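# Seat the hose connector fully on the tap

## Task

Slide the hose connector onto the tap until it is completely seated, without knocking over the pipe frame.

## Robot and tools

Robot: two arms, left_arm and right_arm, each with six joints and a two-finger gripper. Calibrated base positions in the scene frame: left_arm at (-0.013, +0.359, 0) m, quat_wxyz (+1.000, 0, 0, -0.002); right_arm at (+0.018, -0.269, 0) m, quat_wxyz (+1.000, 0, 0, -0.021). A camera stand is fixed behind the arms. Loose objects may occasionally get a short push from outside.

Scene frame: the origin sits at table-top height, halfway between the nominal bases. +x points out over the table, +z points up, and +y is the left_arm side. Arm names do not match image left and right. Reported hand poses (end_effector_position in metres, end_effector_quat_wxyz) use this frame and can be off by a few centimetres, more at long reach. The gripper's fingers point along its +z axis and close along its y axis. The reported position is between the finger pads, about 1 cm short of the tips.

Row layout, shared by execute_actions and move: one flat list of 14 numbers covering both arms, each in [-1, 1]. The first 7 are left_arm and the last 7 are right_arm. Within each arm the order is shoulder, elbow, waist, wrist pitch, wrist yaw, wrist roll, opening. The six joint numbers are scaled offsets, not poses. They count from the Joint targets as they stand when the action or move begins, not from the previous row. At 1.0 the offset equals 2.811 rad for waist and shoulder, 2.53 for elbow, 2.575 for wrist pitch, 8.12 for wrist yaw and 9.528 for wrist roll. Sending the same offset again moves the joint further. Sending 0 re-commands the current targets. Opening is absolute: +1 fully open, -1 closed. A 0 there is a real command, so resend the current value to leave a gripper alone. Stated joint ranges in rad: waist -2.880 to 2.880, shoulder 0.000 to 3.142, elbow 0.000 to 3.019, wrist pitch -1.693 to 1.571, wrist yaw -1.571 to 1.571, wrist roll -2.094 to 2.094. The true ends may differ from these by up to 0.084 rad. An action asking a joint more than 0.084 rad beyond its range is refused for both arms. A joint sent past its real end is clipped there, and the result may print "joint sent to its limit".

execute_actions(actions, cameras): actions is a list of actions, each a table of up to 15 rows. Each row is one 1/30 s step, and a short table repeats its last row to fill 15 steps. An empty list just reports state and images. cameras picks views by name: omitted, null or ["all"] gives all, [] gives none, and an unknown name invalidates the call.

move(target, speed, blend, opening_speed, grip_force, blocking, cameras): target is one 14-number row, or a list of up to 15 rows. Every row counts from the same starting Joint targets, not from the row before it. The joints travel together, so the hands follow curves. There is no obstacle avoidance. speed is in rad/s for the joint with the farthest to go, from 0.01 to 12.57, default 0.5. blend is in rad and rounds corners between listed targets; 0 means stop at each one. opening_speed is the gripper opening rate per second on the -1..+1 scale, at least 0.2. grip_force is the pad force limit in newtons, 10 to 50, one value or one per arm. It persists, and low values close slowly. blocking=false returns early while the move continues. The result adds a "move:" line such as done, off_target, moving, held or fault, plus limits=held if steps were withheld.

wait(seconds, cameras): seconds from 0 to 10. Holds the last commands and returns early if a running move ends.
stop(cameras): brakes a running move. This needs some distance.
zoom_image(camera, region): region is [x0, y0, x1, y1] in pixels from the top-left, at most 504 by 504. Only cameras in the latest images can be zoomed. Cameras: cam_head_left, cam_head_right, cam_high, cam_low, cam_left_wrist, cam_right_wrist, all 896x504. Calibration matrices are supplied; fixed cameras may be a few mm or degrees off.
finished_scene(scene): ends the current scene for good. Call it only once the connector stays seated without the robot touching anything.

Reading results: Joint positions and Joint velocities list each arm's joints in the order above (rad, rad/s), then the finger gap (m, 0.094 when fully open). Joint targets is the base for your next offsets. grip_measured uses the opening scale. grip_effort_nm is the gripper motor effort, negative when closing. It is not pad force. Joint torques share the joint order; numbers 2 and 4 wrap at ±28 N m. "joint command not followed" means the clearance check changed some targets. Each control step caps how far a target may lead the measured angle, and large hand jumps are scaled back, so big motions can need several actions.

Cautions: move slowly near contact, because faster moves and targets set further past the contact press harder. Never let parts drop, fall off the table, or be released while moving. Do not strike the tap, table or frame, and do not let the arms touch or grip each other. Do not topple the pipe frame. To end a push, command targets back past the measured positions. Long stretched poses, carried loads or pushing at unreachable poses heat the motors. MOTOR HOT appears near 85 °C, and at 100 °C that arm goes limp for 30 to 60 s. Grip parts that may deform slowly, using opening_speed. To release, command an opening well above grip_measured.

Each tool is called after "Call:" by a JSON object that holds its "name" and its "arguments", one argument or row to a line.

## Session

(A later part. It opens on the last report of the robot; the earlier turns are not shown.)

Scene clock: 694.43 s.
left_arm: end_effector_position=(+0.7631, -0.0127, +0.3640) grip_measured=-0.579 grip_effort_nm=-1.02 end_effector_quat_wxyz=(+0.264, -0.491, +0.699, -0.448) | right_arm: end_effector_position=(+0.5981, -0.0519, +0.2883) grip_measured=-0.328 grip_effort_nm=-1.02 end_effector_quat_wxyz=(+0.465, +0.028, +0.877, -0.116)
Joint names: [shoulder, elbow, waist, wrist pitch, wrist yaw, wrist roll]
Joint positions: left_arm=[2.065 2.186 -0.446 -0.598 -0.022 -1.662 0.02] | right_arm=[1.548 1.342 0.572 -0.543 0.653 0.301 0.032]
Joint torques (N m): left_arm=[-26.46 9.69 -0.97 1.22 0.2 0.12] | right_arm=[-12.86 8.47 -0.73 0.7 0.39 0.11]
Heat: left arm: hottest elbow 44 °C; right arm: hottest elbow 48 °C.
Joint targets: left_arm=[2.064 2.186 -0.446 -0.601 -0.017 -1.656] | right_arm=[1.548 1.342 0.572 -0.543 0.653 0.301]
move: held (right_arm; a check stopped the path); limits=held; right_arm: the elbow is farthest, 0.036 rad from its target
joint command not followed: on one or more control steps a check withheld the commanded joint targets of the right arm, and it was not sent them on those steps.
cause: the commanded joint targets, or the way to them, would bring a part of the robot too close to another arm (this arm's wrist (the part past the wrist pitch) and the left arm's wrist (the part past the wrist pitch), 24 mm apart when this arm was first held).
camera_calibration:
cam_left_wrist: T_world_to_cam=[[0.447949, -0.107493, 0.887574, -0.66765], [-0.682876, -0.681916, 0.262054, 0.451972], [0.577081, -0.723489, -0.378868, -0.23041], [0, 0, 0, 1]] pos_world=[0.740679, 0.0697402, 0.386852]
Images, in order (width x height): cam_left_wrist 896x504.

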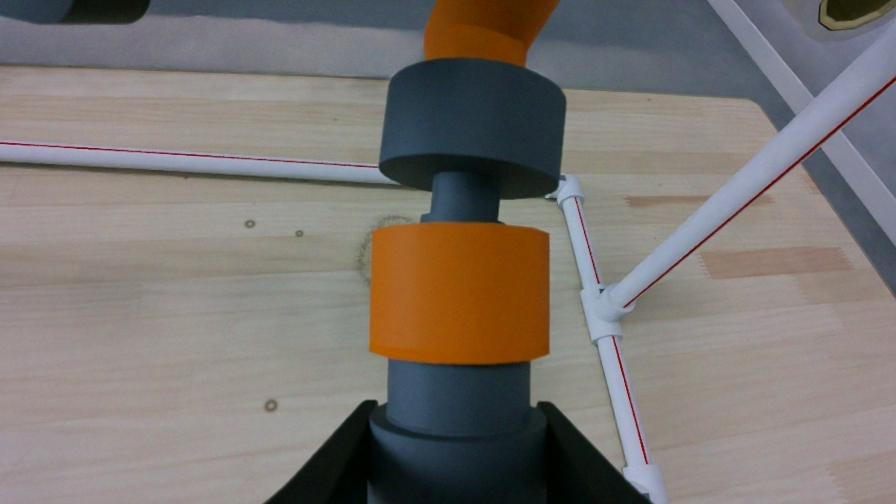

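Call:
{"name": "execute_actions", "arguments": {
  "actions": [],
  "cameras": ["cam_head_left","cam_head_right","cam_high"]
}}

Call:
{"name": "zoom_image", "arguments": {
  "camera": "cam_head_left",
  "region": [160, 0, 480, 180]
}}

Call:
{"name": "zoom_image", "arguments": {
  "camera": "cam_head_right",
  "region": [180, 0, 500, 180]
}}

Call:
{"name": "zoom_image", "arguments": {
  "camera": "cam_high",
  "region": [490, 40, 570, 120]
}}

Scene clock: 708.20 s.
left_arm: end_effector_position=(+0.7631, -0.0127, +0.3640) grip_measured=-0.579 grip_effort_nm=-1.02 end_effector_quat_wxyz=(+0.264, -0.491, +0.699, -0.448) | right_arm: end_effector_position=(+0.5981, -0.0519, +0.2883) grip_measured=-0.328 grip_effort_nm=-1.02 end_effector_quat_wxyz=(+0.465, +0.028, +0.877, -0.116)
Joint names: [shoulder, elbow, waist, wrist pitch, wrist yaw, wrist roll]
Joint positions: left_arm=[2.065 2.186 -0.446 -0.598 -0.022 -1.662 0.02] | right_arm=[1.548 1.342 0.572 -0.543 0.653 0.301 0.032]
Joint velocities: within noise
Joint torques (N m): left_arm=[-26.52 9.72 -1.03 1.22 0.2 0.12] | right_arm=[-12.86 8.42 -0.73 0.7 0.39 0.11]
Heat: left arm: hottest elbow 43 °C; right arm: hottest elbow 46 °C.
Joint targets: left_arm=[2.064 2.186 -0.446 -0.601 -0.017 -1.656] | right_arm=[1.548 1.342 0.572 -0.543 0.653 0.301]
Tool commands: left_gripper/opening=-0.8 right_gripper/opening=-0.6
Images, in order (width x height): cam_head_left 896x504, cam_head_right 896x504, cam_high 896x504.

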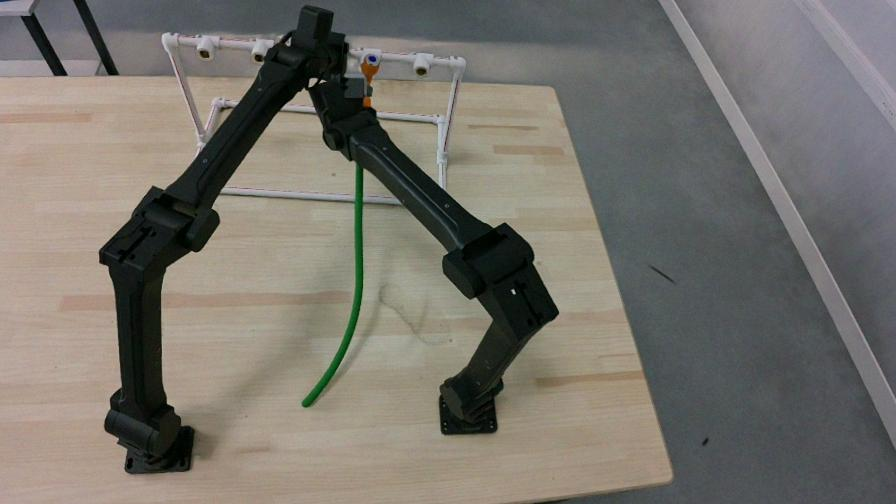

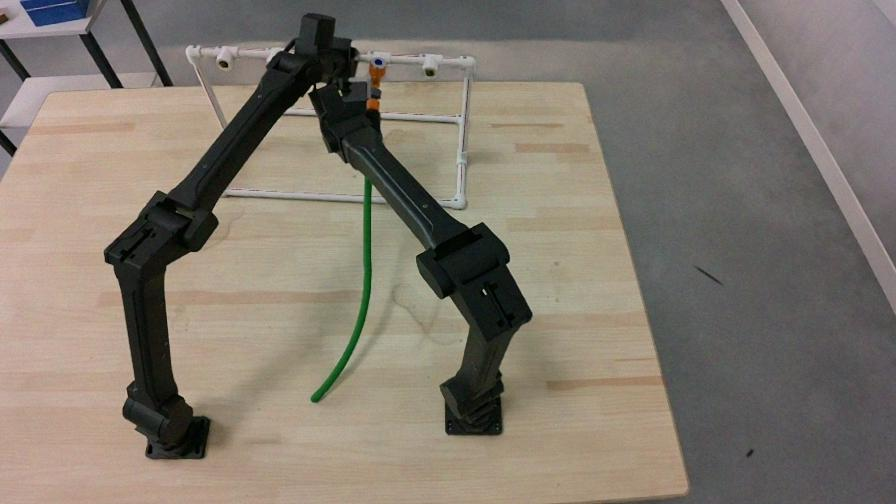

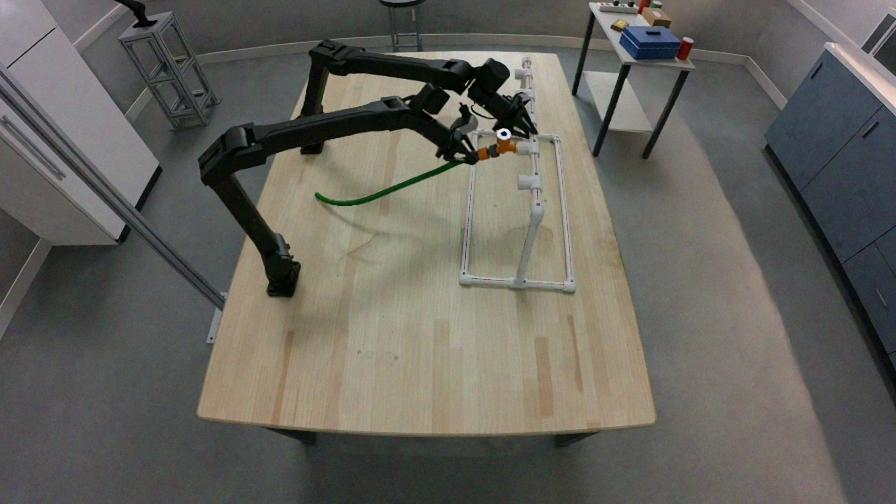

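Scaled by 1.575.

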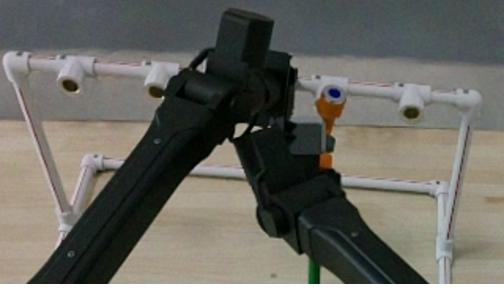

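Scaled by 1.575.

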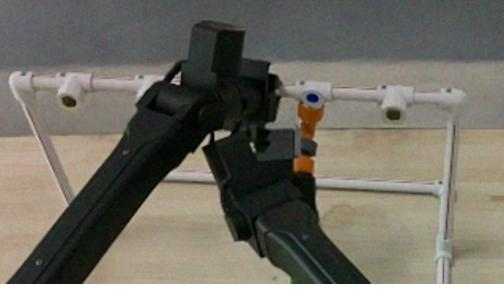

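Scaled by 6.300.

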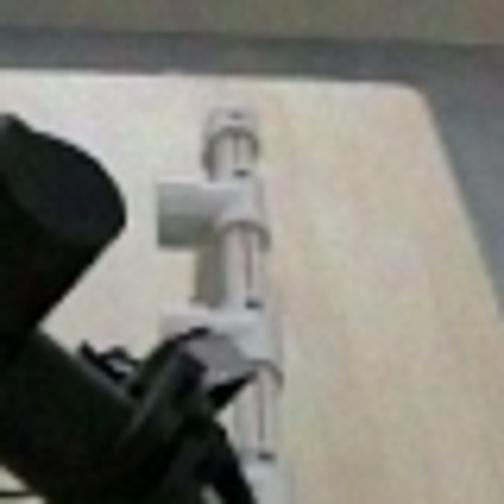

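Call:
{"name": "move", "arguments": {
  "target": [
    [0,0,0,0,0,0,0.4,0,0,0,0,0,0,-0.6],
    [-0.139,-0.153,0,0,0.002,0.03,0.4,0,0,0,0,0,0,-0.6],
    [-0.139,-0.153,0.0875,0,0.002,0.03,0.4,0,0,0,0,0,0,-0.6]
  ],
  "speed": 0.5,
  "opening_speed": 0.8,
  "cameras": ["cam_head_left","cam_high","cam_right_wrist","cam_left_wrist"]
}}

Scene clock: 745.20 s.
left_arm: end_effector_position=(+0.7396, -0.0026, +0.3733) grip_measured=+0.398 grip_effort_nm=0.11 end_effector_quat_wxyz=(+0.275, -0.465, +0.721, -0.435) | right_arm: end_effector_position=(+0.5979, -0.0518, +0.2878) grip_measured=-0.328 grip_effort_nm=-1.02 end_effector_quat_wxyz=(+0.465, +0.028, +0.877, -0.116)
Joint names: [shoulder, elbow, waist, wrist pitch, wrist yaw, wrist roll]
Joint positions: left_arm=[1.986 2.092 -0.446 -0.596 -0.015 -1.588 0.066] | right_arm=[1.548 1.342 0.572 -0.543 0.653 0.301 0.032]
Joint torques (N m): left_arm=[-27.81 8.91 -1.03 1.16 0.1 0.15] | right_arm=[-12.92 8.5 -0.79 0.69 0.38 0.11]
Heat: left arm: hottest elbow 43 °C; right arm: hottest elbow 43 °C.
Joint targets: left_arm=[1.958 2.082 -0.446 -0.602 -0.013 -1.578] | right_arm=[1.548 1.342 0.572 -0.543 0.653 0.301]
led back after a hold (left arm): the arm was led back toward your command in small steps, so it may still be short of it.
move: held (left_arm; a check stopped the path); path passed 1 of 3 targets; limits=held; left_arm: the shoulder is farthest, 0.312 rad from its target
joint command not followed: on one or more control steps a check withheld the commanded joint targets of the left arm, and it was not sent them on those steps.
cause: the commanded joint targets, or the way to them, would bring a part of the robot too close to another arm (this arm's wrist (the part past the wrist pitch) and the right arm's wrist (the part past the wrist pitch), 18 mm apart when this arm was first held).
joint command not followed: on one or more control steps a check withheld the commanded joint targets of the right arm, and it was not sent them on those steps.
cause: the commanded joint targets, or the way to them, would bring a part of the robot too close to another arm (this arm's wrist (the part past the wrist pitch) and the left arm's wrist (the part past the wrist pitch), 14 mm apart when this arm was first held).
camera_calibration:
cam_left_wrist: T_world_to_cam=[[0.429931, -0.181139, 0.884505, -0.649993], [-0.713544, -0.668414, 0.209947, 0.482482], [0.553186, -0.721396, -0.416622, -0.174243], [0, 0, 0, 1]] pos_world=[0.720113, 0.0790609, 0.401033]
cam_right_wrist: T_world_to_cam=[[-0.140018, -0.975977, 0.166923, -0.0123611], [-0.857287, 0.035141, -0.513639, 0.700747], [0.495434, -0.21502, -0.841613, 0.0227733], [0, 0, 0, 1]] pos_world=[0.587727, -0.0317924, 0.38116]
Images, in order (width x height): cam_head_left 896x504, cam_high 896x504, cam_left_wrist 896x504, cam_right_wrist 896x504.

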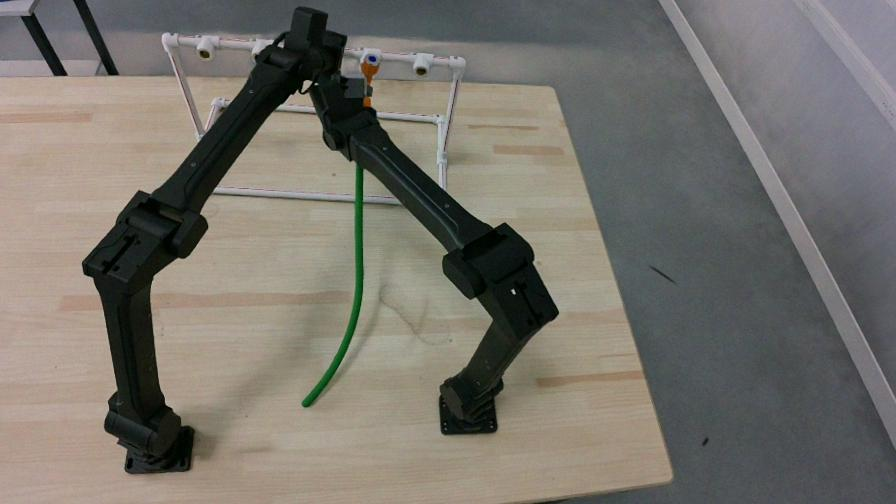

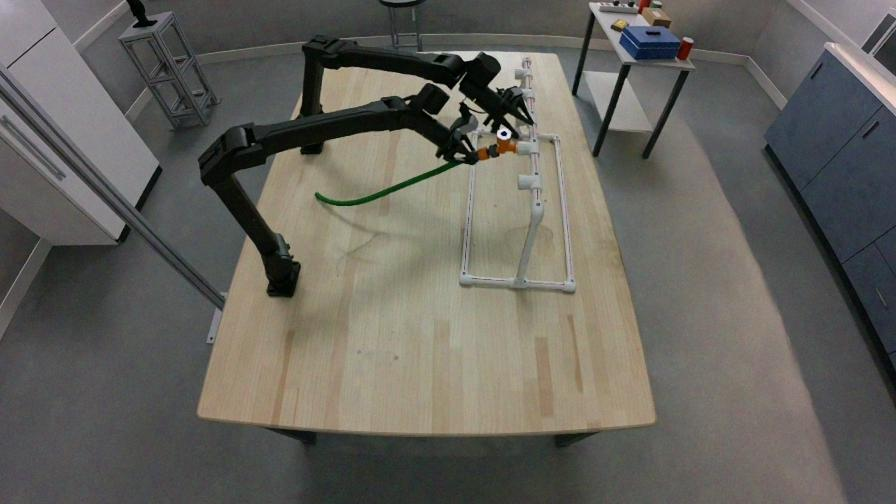

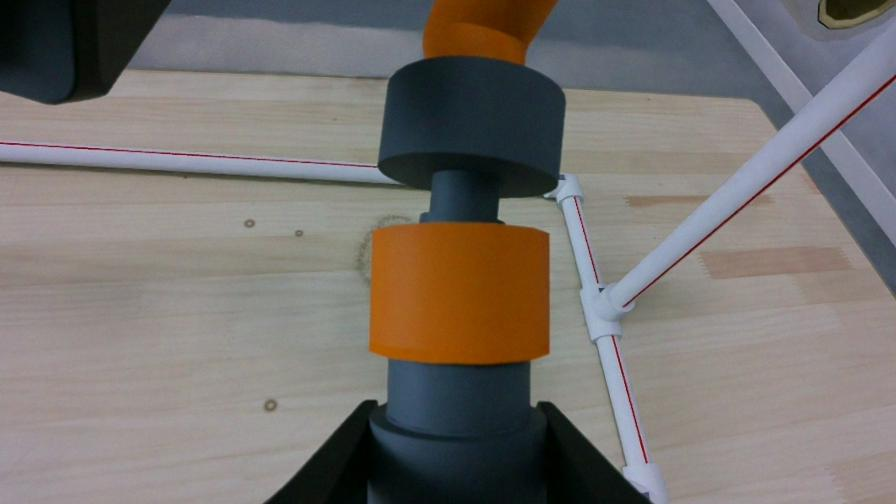

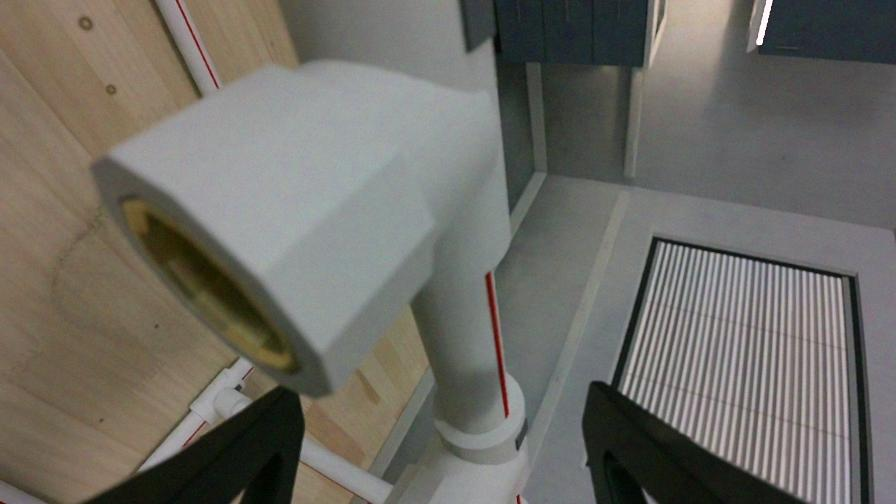

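Call:
{"name": "move", "arguments": {
  "target": [
    [-0.0196,-0.0605,0,0.0385,0,0,1,0,0,0,0,0,0,-0.6],
    [-0.0196,-0.0605,0.0117,0.0385,0,0,1,0,0,0,0,0,0,-0.6]
  ],
  "speed": 0.15,
  "opening_speed": 1,
  "cameras": ["cam_high","cam_right_wrist"]
}}

Call:
{"name": "zoom_image", "arguments": {
  "camera": "cam_high",
  "region": [450, 60, 570, 180]
}}

Scene clock: 765.23 s.
left_arm: end_effector_position=(+0.7346, -0.0002, +0.3533) grip_measured=+0.731 grip_effort_nm=0.15 end_effector_quat_wxyz=(+0.267, -0.469, +0.729, -0.421) | right_arm: end_effector_position=(+0.5979, -0.0518, +0.2878) grip_measured=-0.328 grip_effort_nm=-1.02 end_effector_quat_wxyz=(+0.465, +0.028, +0.877, -0.116)
Joint names: [shoulder, elbow, waist, wrist pitch, wrist yaw, wrist roll]
Joint positions: left_arm=[1.978 2.049 -0.446 -0.596 -0.015 -1.587 0.081] | right_arm=[1.548 1.342 0.572 -0.543 0.653 0.301 0.032]
Joint torques (N m): left_arm=[-28.16 9.01 -1.03 2.14 0.09 0.14] | right_arm=[-12.92 8.47 -0.79 0.7 0.38 0.11]
Heat: left arm: hottest elbow 41 °C; right arm: hottest elbow 41 °C.
Joint targets: left_arm=[1.943 2.040 -0.446 -0.574 -0.013 -1.578] | right_arm=[1.548 1.342 0.572 -0.543 0.653 0.301]
Tool commands: left_gripper/opening=+0.733333 right_gripper/opening=-0.6
led back after a hold (left arm): the arm was led back toward your command in small steps, so it may still be short of it.
move: held (left_arm; a check stopped the path); path passed 0 of 2 targets; limits=held; left_arm: the elbow is farthest, 0.120 rad from its target
joint command not followed: on one or more control steps a check withheld the commanded joint targets of the left arm, and it was not sent them on those steps.
cause: the commanded joint targets, or the way to them, would bring a part of the robot too close to another arm (this arm's wrist (the part past the wrist pitch) and the right arm's wrist (the part past the wrist pitch), at the place that arm is still heading or pushing toward).
camera_calibration:
cam_right_wrist: T_world_to_cam=[[-0.140018, -0.975977, 0.166923, -0.0123611], [-0.857287, 0.035141, -0.513639, 0.700747], [0.495434, -0.21502, -0.841613, 0.0227733], [0, 0, 0, 1]] pos_world=[0.587727, -0.0317924, 0.38116]
Images, in order (width x height): cam_high 896x504, cam_right_wrist 896x504.

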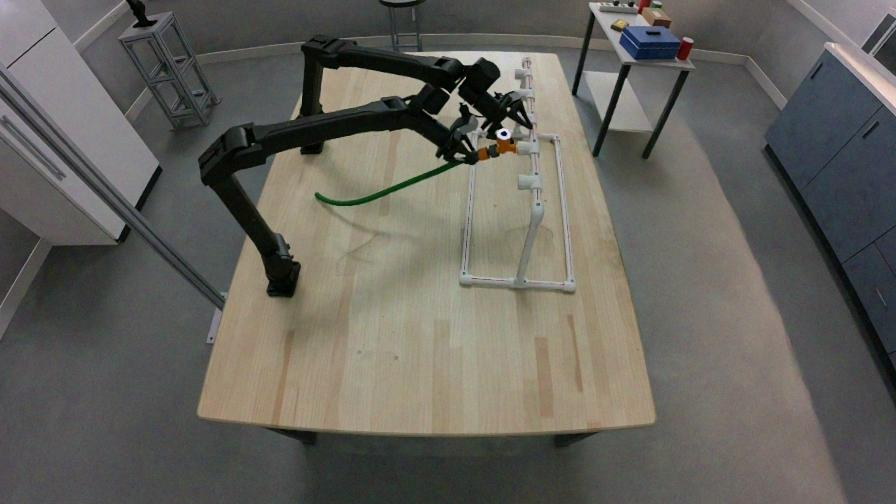

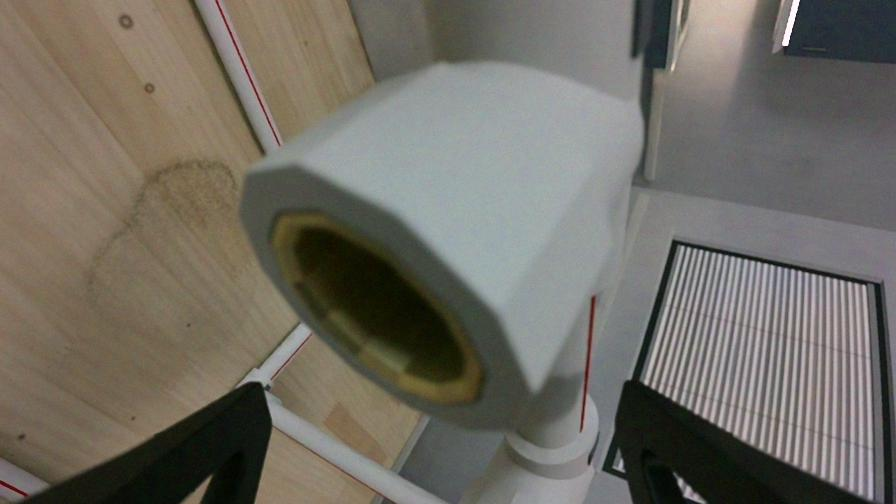

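Scaled by 4.200.

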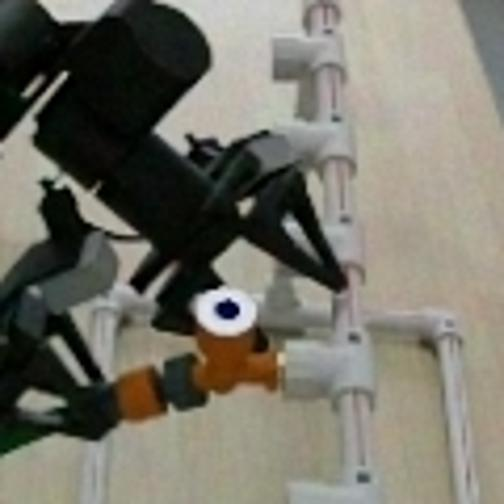

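Call:
{"name": "move", "arguments": {
  "target": [
    [0,0,0.01,0,0,0,1,0,0,0,0,0,0,-0.6],
    [0,-0.0475,0.0117,0.02,0,0,1,0,0,0,0,0,0,-0.6]
  ],
  "speed": 0.12,
  "cameras": ["cam_high","cam_right_wrist"]
}}

Call:
{"name": "zoom_image", "arguments": {
  "camera": "cam_high",
  "region": [450, 60, 570, 180]
}}

Scene clock: 772.83 s.
left_arm: end_effector_position=(+0.7282, +0.0168, +0.3213) grip_measured=+0.998 grip_effort_nm=0.12 end_effector_quat_wxyz=(+0.265, -0.476, +0.731, -0.411) | right_arm: end_effector_position=(+0.5979, -0.0518, +0.2878) grip_measured=-0.328 grip_effort_nm=-1.02 end_effector_quat_wxyz=(+0.465, +0.028, +0.877, -0.116)
Joint names: [shoulder, elbow, waist, wrist pitch, wrist yaw, wrist roll]
Joint positions: left_arm=[1.945 1.926 -0.43 -0.532 -0.012 -1.583 0.094] | right_arm=[1.548 1.342 0.572 -0.543 0.653 0.301 0.032]
Joint torques (N m): left_arm=[-24.47 9.09 0.21 1.65 -0.03 0.1] | right_arm=[-12.86 8.5 -0.79 0.7 0.38 0.11]
Heat: left arm: hottest elbow 41 °C; right arm: hottest elbow 41 °C.
Joint targets: left_arm=[1.943 1.920 -0.413 -0.523 -0.013 -1.578] | right_arm=[1.548 1.342 0.572 -0.543 0.653 0.301]
move: done
camera_calibration:
cam_right_wrist: T_world_to_cam=[[-0.140018, -0.975977, 0.166923, -0.0123611], [-0.857287, 0.035141, -0.513639, 0.700747], [0.495434, -0.21502, -0.841613, 0.0227733], [0, 0, 0, 1]] pos_world=[0.587727, -0.0317924, 0.38116]
Images, in order (width x height): cam_high 896x504, cam_right_wrist 896x504.

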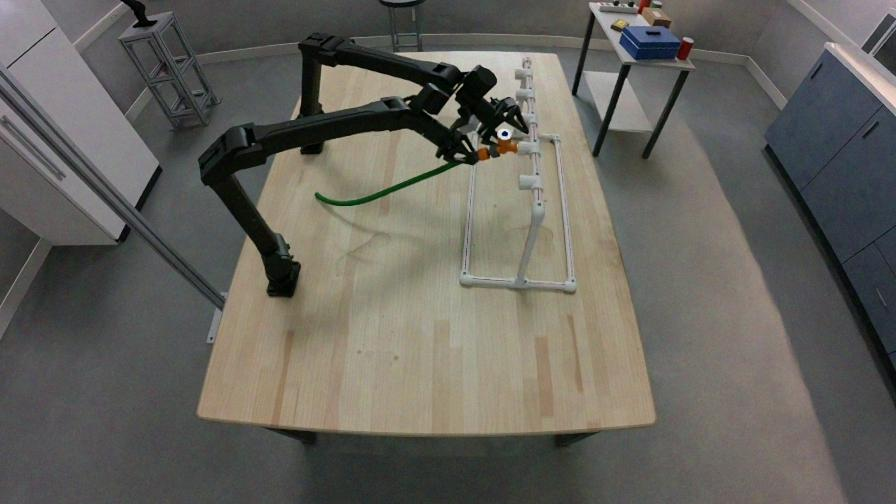

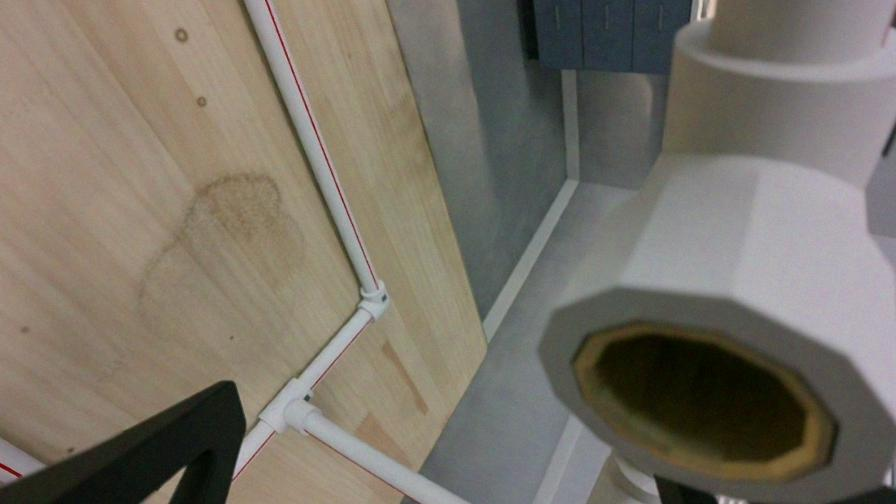

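Scaled by 4.200.

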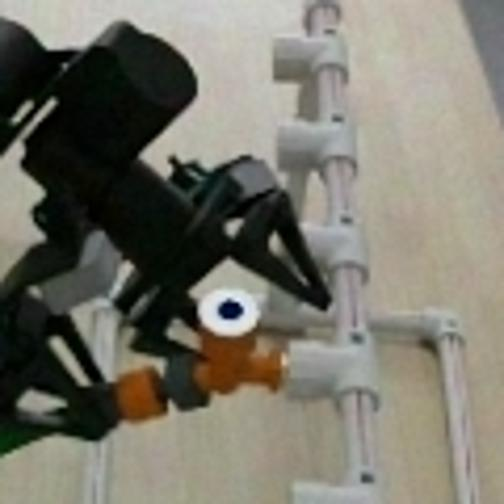

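Call:
{"name": "move", "arguments": {
  "target": [
    [-0.022,0.004,0,0.011,0,0,1,0,0,0,0,0,0,-0.6]
  ],
  "speed": 0.12,
  "cameras": ["cam_right_wrist"]
}}

Scene clock: 780.37 s.
left_arm: end_effector_position=(+0.7223, +0.0196, +0.3580) grip_measured=+0.998 grip_effort_nm=0.12 end_effector_quat_wxyz=(+0.278, -0.469, +0.719, -0.432) | right_arm: end_effector_position=(+0.5979, -0.0518, +0.2878) grip_measured=-0.328 grip_effort_nm=-1.02 end_effector_quat_wxyz=(+0.465, +0.028, +0.877, -0.116)
Joint names: [shoulder, elbow, waist, wrist pitch, wrist yaw, wrist roll]
Joint positions: left_arm=[1.903 1.926 -0.43 -0.514 -0.012 -1.583 0.094] | right_arm=[1.548 1.342 0.572 -0.543 0.653 0.301 0.032]
Joint torques (N m): left_arm=[-25.82 10.02 0.32 2.1 -0.04 0.11] | right_arm=[-12.92 8.49 -0.79 0.69 0.38 0.11]
Heat: left arm: hottest elbow 41 °C; right arm: hottest elbow 41 °C.
Joint targets: left_arm=[1.881 1.930 -0.413 -0.495 -0.013 -1.578] | right_arm=[1.548 1.342 0.572 -0.543 0.653 0.301]
move: done
camera_calibration:
cam_right_wrist: T_world_to_cam=[[-0.140018, -0.975977, 0.166923, -0.0123611], [-0.857287, 0.035141, -0.513639, 0.700747], [0.495434, -0.21502, -0.841613, 0.0227733], [0, 0, 0, 1]] pos_world=[0.587727, -0.0317924, 0.38116]
Images, in order (width x height): cam_right_wrist 896x504.

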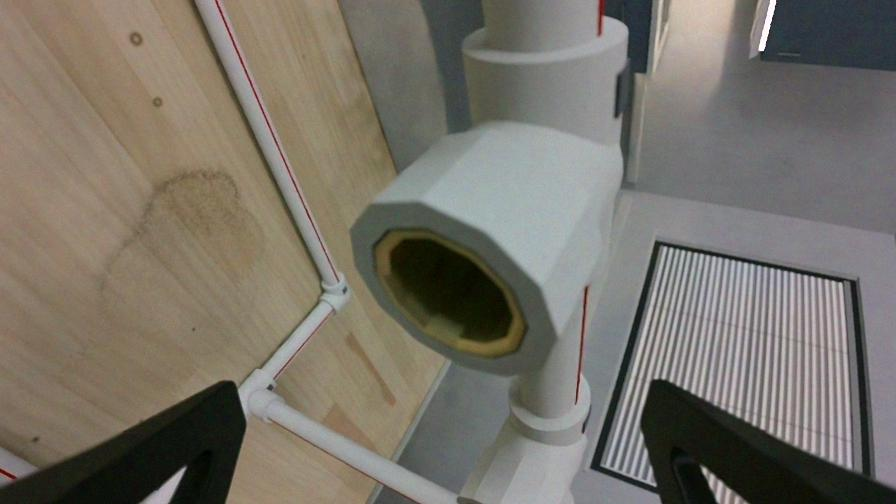

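Call:
{"name": "move", "arguments": {
  "target": [
    [0,0,0.014,0,0,0,1,0,0,0,0,0,0,-0.6]
  ],
  "speed": 0.12,
  "cameras": ["cam_right_wrist","cam_high"]
}}

Call:
{"name": "zoom_image", "arguments": {
  "camera": "cam_high",
  "region": [450, 60, 570, 180]
}}

Scene clock: 786.87 s.
left_arm: end_effector_position=(+0.7373, +0.0542, +0.3580) grip_measured=+0.998 grip_effort_nm=0.12 end_effector_quat_wxyz=(+0.288, -0.485, +0.707, -0.426) | right_arm: end_effector_position=(+0.5979, -0.0518, +0.2878) grip_measured=-0.328 grip_effort_nm=-1.02 end_effector_quat_wxyz=(+0.465, +0.028, +0.877, -0.116)
Joint names: [shoulder, elbow, waist, wrist pitch, wrist yaw, wrist roll]
Joint positions: left_arm=[1.903 1.926 -0.383 -0.514 -0.012 -1.583 0.094] | right_arm=[1.548 1.342 0.572 -0.543 0.653 0.301 0.032]
Joint torques (N m): left_arm=[-26.23 10 -0.62 2.07 -0.04 0.12] | right_arm=[-12.92 8.49 -0.79 0.69 0.38 0.11]
Heat: left arm: hottest elbow 41 °C; right arm: hottest elbow 41 °C.
Joint targets: left_arm=[1.881 1.930 -0.374 -0.495 -0.013 -1.578] | right_arm=[1.548 1.342 0.572 -0.543 0.653 0.301]
move: done
camera_calibration:
cam_right_wrist: T_world_to_cam=[[-0.140018, -0.975977, 0.166923, -0.0123611], [-0.857287, 0.035141, -0.513639, 0.700747], [0.495434, -0.21502, -0.841613, 0.0227733], [0, 0, 0, 1]] pos_world=[0.587727, -0.0317924, 0.38116]
Images, in order (width x height): cam_high 896x504, cam_right_wrist 896x504.

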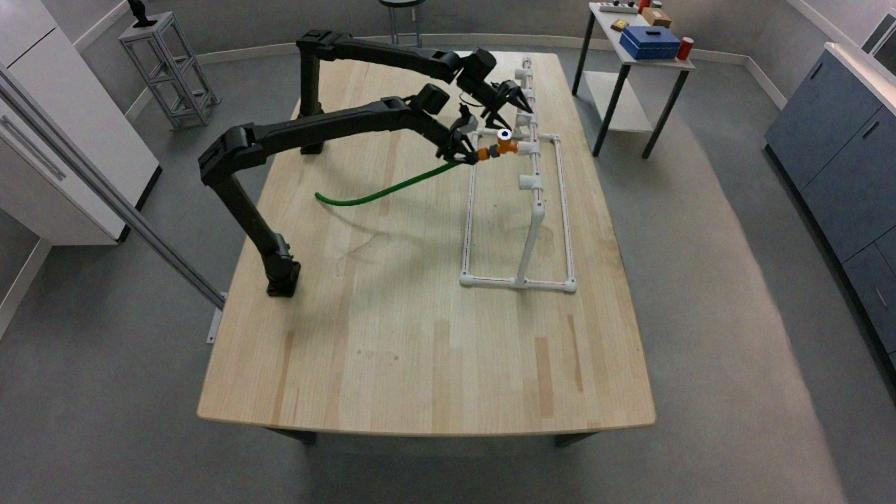

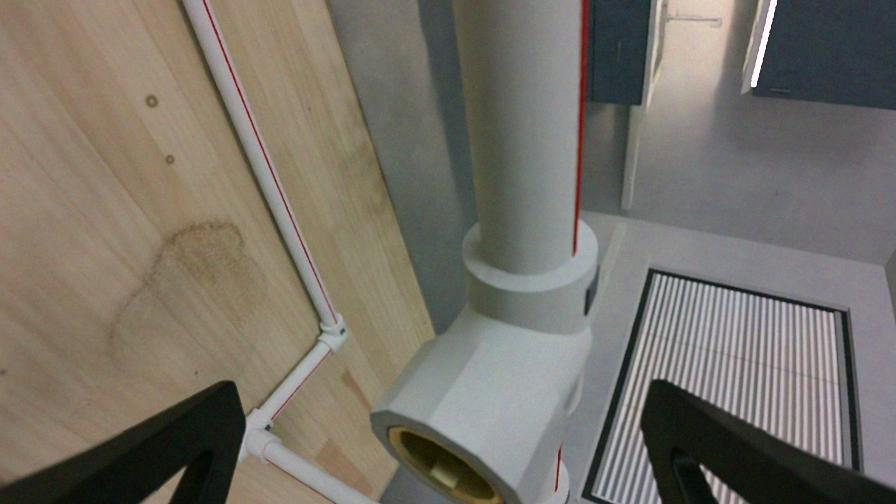

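Scaled by 4.200.

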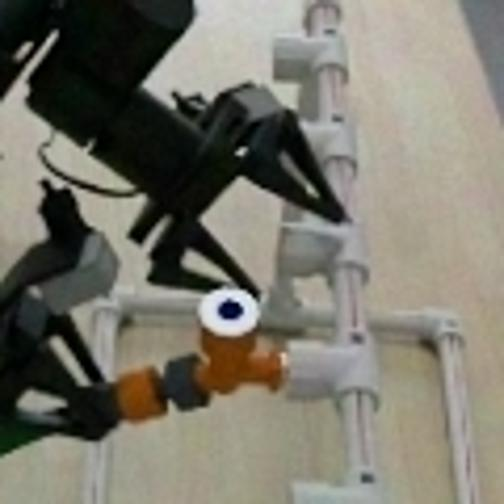

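Call:
{"name": "move", "arguments": {
  "target": [
    [0.0149,0.018,-0.001,0,0,0,1,0,0,0,0,0,0,-0.6]
  ],
  "speed": 0.1,
  "cameras": ["cam_right_wrist"]
}}

Call:
{"name": "zoom_image", "arguments": {
  "camera": "cam_right_wrist",
  "region": [200, 104, 700, 504]
}}

Scene clock: 795.93 s.
left_arm: end_effector_position=(+0.7404, +0.0529, +0.3463) grip_measured=+0.998 grip_effort_nm=0.12 end_effector_quat_wxyz=(+0.285, -0.487, +0.711, -0.420) | right_arm: end_effector_position=(+0.5979, -0.0518, +0.2878) grip_measured=-0.328 grip_effort_nm=-1.02 end_effector_quat_wxyz=(+0.465, +0.028, +0.877, -0.116)
Joint names: [shoulder, elbow, waist, wrist pitch, wrist yaw, wrist roll]
Joint positions: left_arm=[1.918 1.926 -0.383 -0.514 -0.012 -1.583 0.094] | right_arm=[1.548 1.342 0.572 -0.543 0.653 0.301 0.032]
Joint torques (N m): left_arm=[-23.77 13.44 -0.32 2.07 -0.05 0.11] | right_arm=[-12.86 8.49 -0.79 0.69 0.38 0.1]
Heat: left arm: hottest elbow 42 °C; right arm: hottest elbow 41 °C.
Joint targets: left_arm=[1.923 1.975 -0.377 -0.495 -0.013 -1.578] | right_arm=[1.548 1.342 0.572 -0.543 0.653 0.301]
move: off_target (left_arm); left_arm: the elbow is farthest, 0.049 rad from its target
camera_calibration:
cam_right_wrist: T_world_to_cam=[[-0.140018, -0.975977, 0.166923, -0.0123611], [-0.857287, 0.035141, -0.513639, 0.700747], [0.495434, -0.21502, -0.841613, 0.0227733], [0, 0, 0, 1]] pos_world=[0.587727, -0.0317924, 0.38116]
Images, in order (width x height): cam_right_wrist 896x504.

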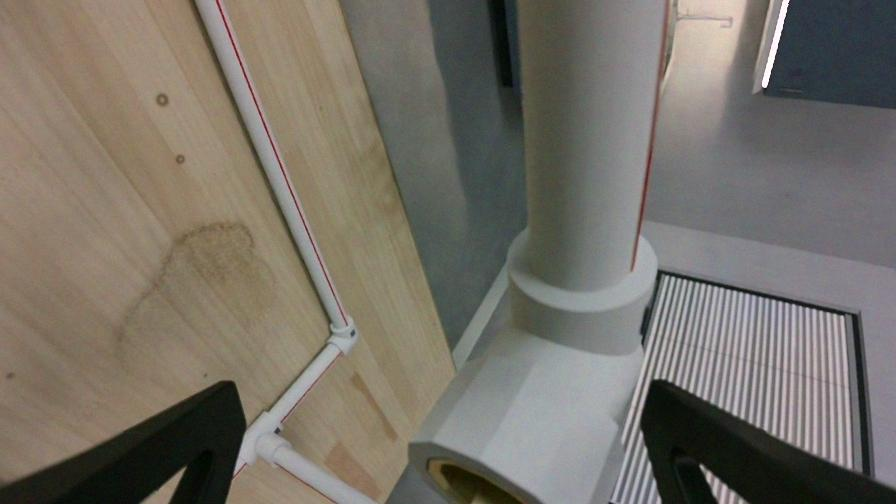

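Scaled by 1.008.

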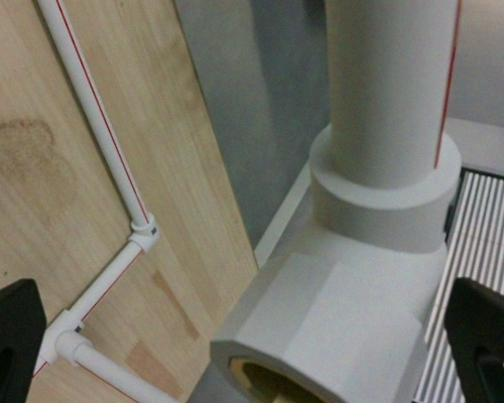

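Call:
{"name": "move", "arguments": {
  "target": [
    [0.002,0.021,-0.006,0,0,0,1,0,0,0,0,0,0,-0.6]
  ],
  "speed": 0.1,
  "cameras": ["cam_right_wrist"]
}}

Scene clock: 799.87 s.
left_arm: end_effector_position=(+0.7435, +0.0516, +0.3570) grip_measured=+0.998 grip_effort_nm=0.12 end_effector_quat_wxyz=(+0.289, -0.485, +0.707, -0.427) | right_arm: end_effector_position=(+0.5979, -0.0518, +0.2878) grip_measured=-0.328 grip_effort_nm=-1.02 end_effector_quat_wxyz=(+0.465, +0.028, +0.877, -0.116)
Joint names: [shoulder, elbow, waist, wrist pitch, wrist yaw, wrist roll]
Joint positions: left_arm=[1.922 1.949 -0.383 -0.514 -0.012 -1.583 0.094] | right_arm=[1.548 1.342 0.572 -0.543 0.653 0.301 0.032]
Joint torques (N m): left_arm=[-23.59 15.82 -1.73 2.07 -0.04 0.11] | right_arm=[-12.98 8.5 -0.79 0.69 0.38 0.11]
Heat: left arm: hottest elbow 42 °C; right arm: hottest elbow 40 °C.
Joint targets: left_arm=[1.929 2.028 -0.394 -0.495 -0.013 -1.578] | right_arm=[1.548 1.342 0.572 -0.543 0.653 0.301]
move: off_target (left_arm); left_arm: the elbow is farthest, 0.079 rad from its target
camera_calibration:
cam_right_wrist: T_world_to_cam=[[-0.140018, -0.975977, 0.166923, -0.0123611], [-0.857287, 0.035141, -0.513639, 0.700747], [0.495434, -0.21502, -0.841613, 0.0227733], [0, 0, 0, 1]] pos_world=[0.587727, -0.0317924, 0.38116]
Images, in order (width x height): cam_right_wrist 896x504.

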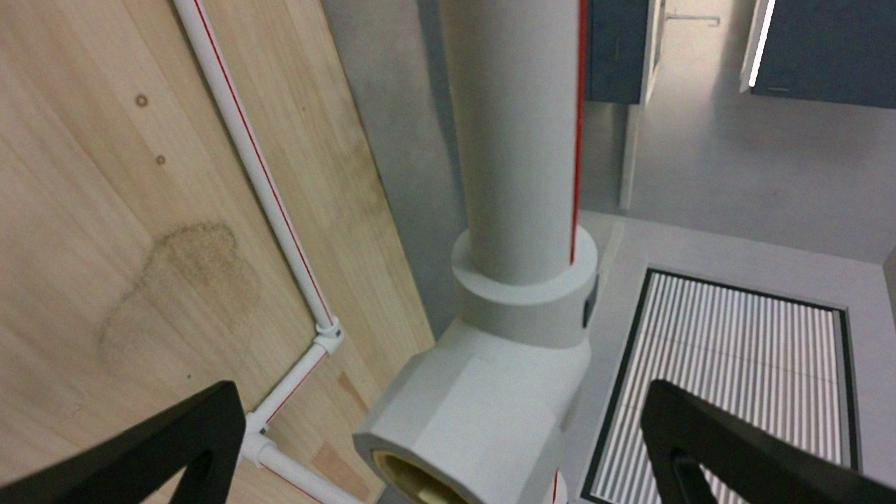

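Call:
{"name": "move", "arguments": {
  "target": [
    [0.010,0.008,-0.006,0,0,0,1,0,0,0,0,0,0,-0.6],
    [0.010,0.008,-0.006,0,0,0,-0.6,0,0,0,0,0,0,-0.6]
  ],
  "speed": 0.1,
  "opening_speed": 0.6,
  "cameras": ["cam_right_wrist","cam_high"]
}}

Call:
{"name": "zoom_image", "arguments": {
  "camera": "cam_high",
  "region": [450, 60, 570, 180]
}}

Scene clock: 807.03 s.
left_arm: end_effector_position=(+0.7502, +0.0365, +0.3581) grip_measured=-0.173 grip_effort_nm=-1.02 end_effector_quat_wxyz=(+0.290, -0.477, +0.706, -0.436) | right_arm: end_effector_position=(+0.5974, -0.0519, +0.2865) grip_measured=-0.328 grip_effort_nm=-1.02 end_effector_quat_wxyz=(+0.464, +0.027, +0.878, -0.116)
Joint names: [shoulder, elbow, waist, wrist pitch, wrist yaw, wrist roll]
Joint positions: left_arm=[1.952 1.986 -0.397 -0.502 -0.011 -1.584 0.039] | right_arm=[1.548 1.339 0.572 -0.543 0.652 0.301 0.032]
Joint torques (N m): left_arm=[-24.41 14.46 -1.85 1.58 -0.06 0.11] | right_arm=[-12.98 8.64 -0.79 0.7 0.43 0.11]
Heat: left arm: hottest elbow 44 °C; right arm: hottest elbow 40 °C.
Joint targets: left_arm=[1.957 2.049 -0.411 -0.494 -0.012 -1.578] | right_arm=[1.547 1.343 0.572 -0.543 0.653 0.301]
move: off_target (left_arm); target 2's new numbers were sent with left_arm's elbow 0.082 rad from that target; left_arm: the elbow is farthest, 0.062 rad from its target
camera_calibration:
cam_right_wrist: T_world_to_cam=[[-0.138768, -0.976016, 0.16774, -0.0132332], [-0.858503, 0.0341231, -0.511672, 0.699754], [0.493676, -0.215009, -0.842648, 0.0232561], [0, 0, 0, 1]] pos_world=[0.587424, -0.0317934, 0.379861]
Images, in order (width x height): cam_high 896x504, cam_right_wrist 896x504.

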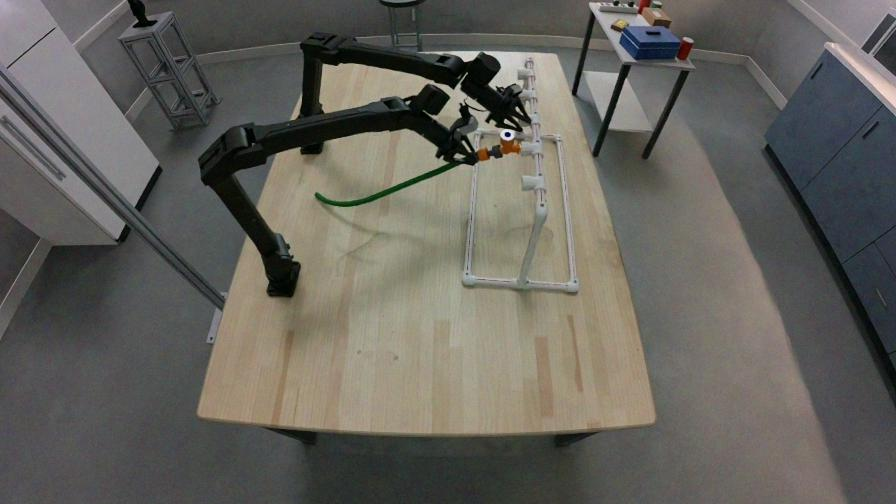

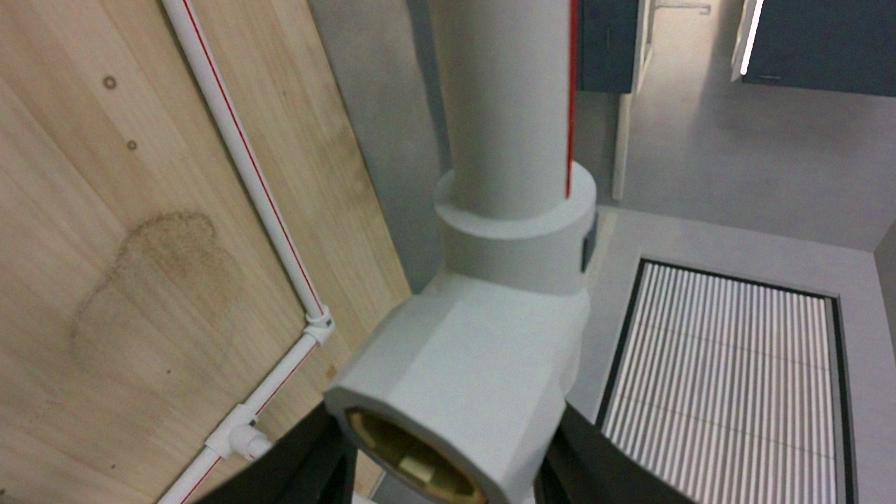

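Scaled by 4.200.

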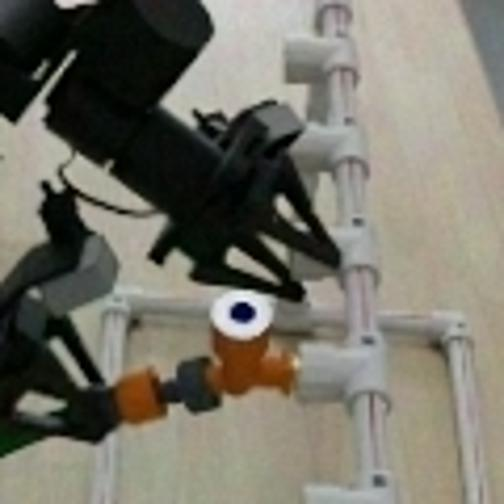

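Call:
{"name": "move", "arguments": {
  "target": [
    [0,0,0,0,0,0,-0.7,0.006,0.024,-0.004,-0.002,0,0,-0.6],
    [0,0,0,0,0,0,-0.7,0.012,0.044,-0.008,-0.004,0,0,-0.6]
  ],
  "speed": 0.08,
  "cameras": ["cam_left_wrist"]
}}

Scene clock: 810.93 s.
left_arm: end_effector_position=(+0.7503, +0.0365, +0.3578) grip_measured=-0.174 grip_effort_nm=-1.02 end_effector_quat_wxyz=(+0.290, -0.477, +0.706, -0.436) | right_arm: end_effector_position=(+0.6078, -0.0520, +0.2894) grip_measured=-0.328 grip_effort_nm=-1.02 end_effector_quat_wxyz=(+0.463, +0.031, +0.878, -0.119)
Joint names: [shoulder, elbow, waist, wrist pitch, wrist yaw, wrist roll]
Joint positions: left_arm=[1.952 1.986 -0.397 -0.502 -0.011 -1.584 0.039] | right_arm=[1.572 1.376 0.564 -0.558 0.653 0.303 0.032]
Joint torques (N m): left_arm=[-24.18 14.49 -2.08 1.63 -0.05 0.11] | right_arm=[-12.51 13.78 -2.14 0.88 0.4 0.09]
Heat: left arm: hottest elbow 44 °C; right arm: hottest elbow 41 °C.
Joint targets: left_arm=[1.957 2.049 -0.411 -0.494 -0.012 -1.578] | right_arm=[1.581 1.454 0.549 -0.553 0.653 0.301]
move: off_target (left_arm, right_arm); left_arm: the elbow is farthest, 0.063 rad from its target; right_arm: the elbow is farthest, 0.078 rad from its target
camera_calibration:
cam_left_wrist: T_world_to_cam=[[0.418615, -0.156158, 0.894637, -0.629816], [-0.68789, -0.697689, 0.200094, 0.50485], [0.592932, -0.699175, -0.399483, -0.195221], [0, 0, 0, 1]] pos_world=[0.726685, 0.117383, 0.384452]
Images, in order (width x height): cam_left_wrist 896x504.

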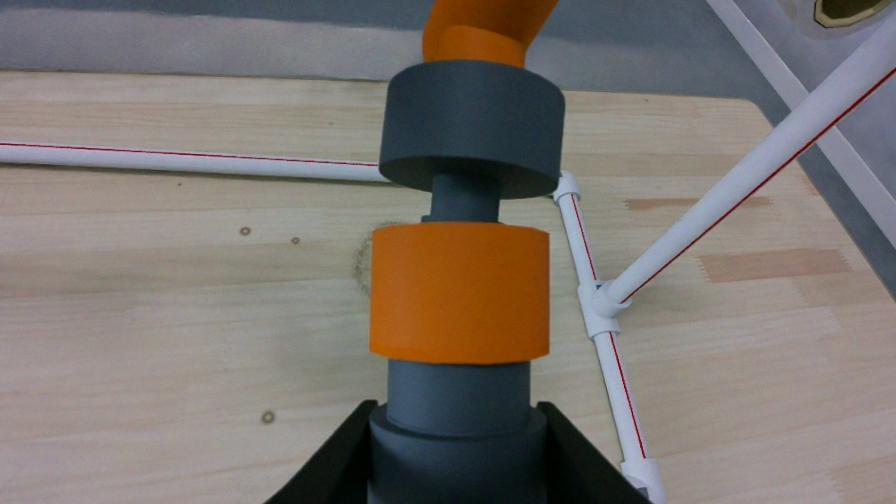

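Call:
{"name": "move", "arguments": {
  "target": [
    [0,0,0,0,0,0,-0.7,0.004,0.02,-0.008,-0.002,0,0,-0.6],
    [0,0,0,0,0,0,-0.7,0.008,0.04,-0.012,-0.004,0,0,-0.6]
  ],
  "speed": 0.06,
  "cameras": ["cam_left_wrist"]
}}

Scene clock: 816.00 s.
left_arm: end_effector_position=(+0.7480, +0.0265, +0.3583) grip_measured=-0.697 grip_effort_nm=-0.13 end_effector_quat_wxyz=(+0.289, -0.471, +0.708, -0.440) | right_arm: end_effector_position=(+0.6350, -0.0593, +0.2919) grip_measured=-0.328 grip_effort_nm=-1.02 end_effector_quat_wxyz=(+0.461, +0.045, +0.878, -0.124)
Joint names: [shoulder, elbow, waist, wrist pitch, wrist yaw, wrist roll]
Joint positions: left_arm=[1.956 1.99 -0.409 -0.497 -0.01 -1.582 0.014] | right_arm=[1.63 1.453 0.532 -0.576 0.648 0.303 0.032]
Joint torques (N m): left_arm=[-24.76 14.17 -1.14 1.44 -0.09 0.11] | right_arm=[-16.73 15.54 -2.26 1.25 0.61 0.08]
Heat: left arm: hottest elbow 44 °C; right arm: hottest elbow 42 °C.
Joint targets: left_arm=[1.957 2.049 -0.411 -0.495 -0.012 -1.578] | right_arm=[1.604 1.555 0.516 -0.563 0.653 0.301]
move: off_target (left_arm, right_arm); left_arm: the elbow is farthest, 0.059 rad from its target; right_arm: the elbow is farthest, 0.102 rad from its target
camera_calibration:
cam_left_wrist: T_world_to_cam=[[0.411648, -0.160075, 0.897174, -0.626477], [-0.698206, -0.68809, 0.197587, 0.504671], [0.585708, -0.707749, -0.395016, -0.196597], [0, 0, 0, 1]] pos_world=[0.725401, 0.107834, 0.384683]
Images, in order (width x height): cam_left_wrist 896x504.

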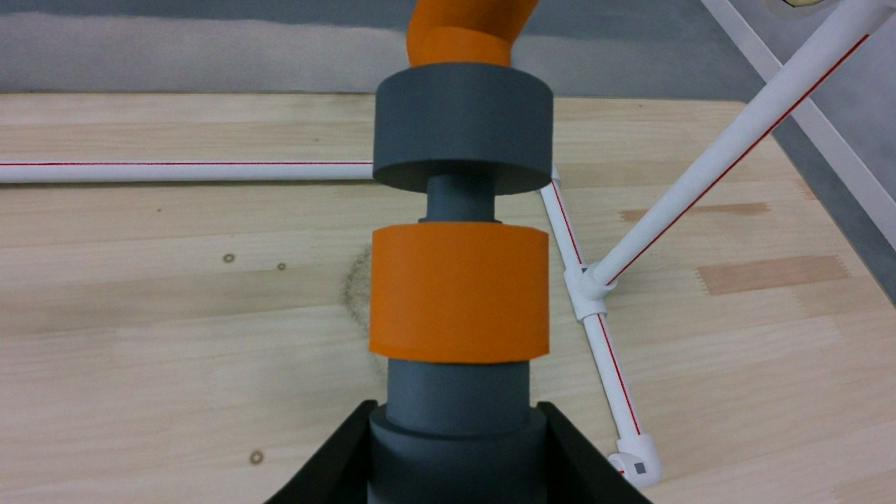

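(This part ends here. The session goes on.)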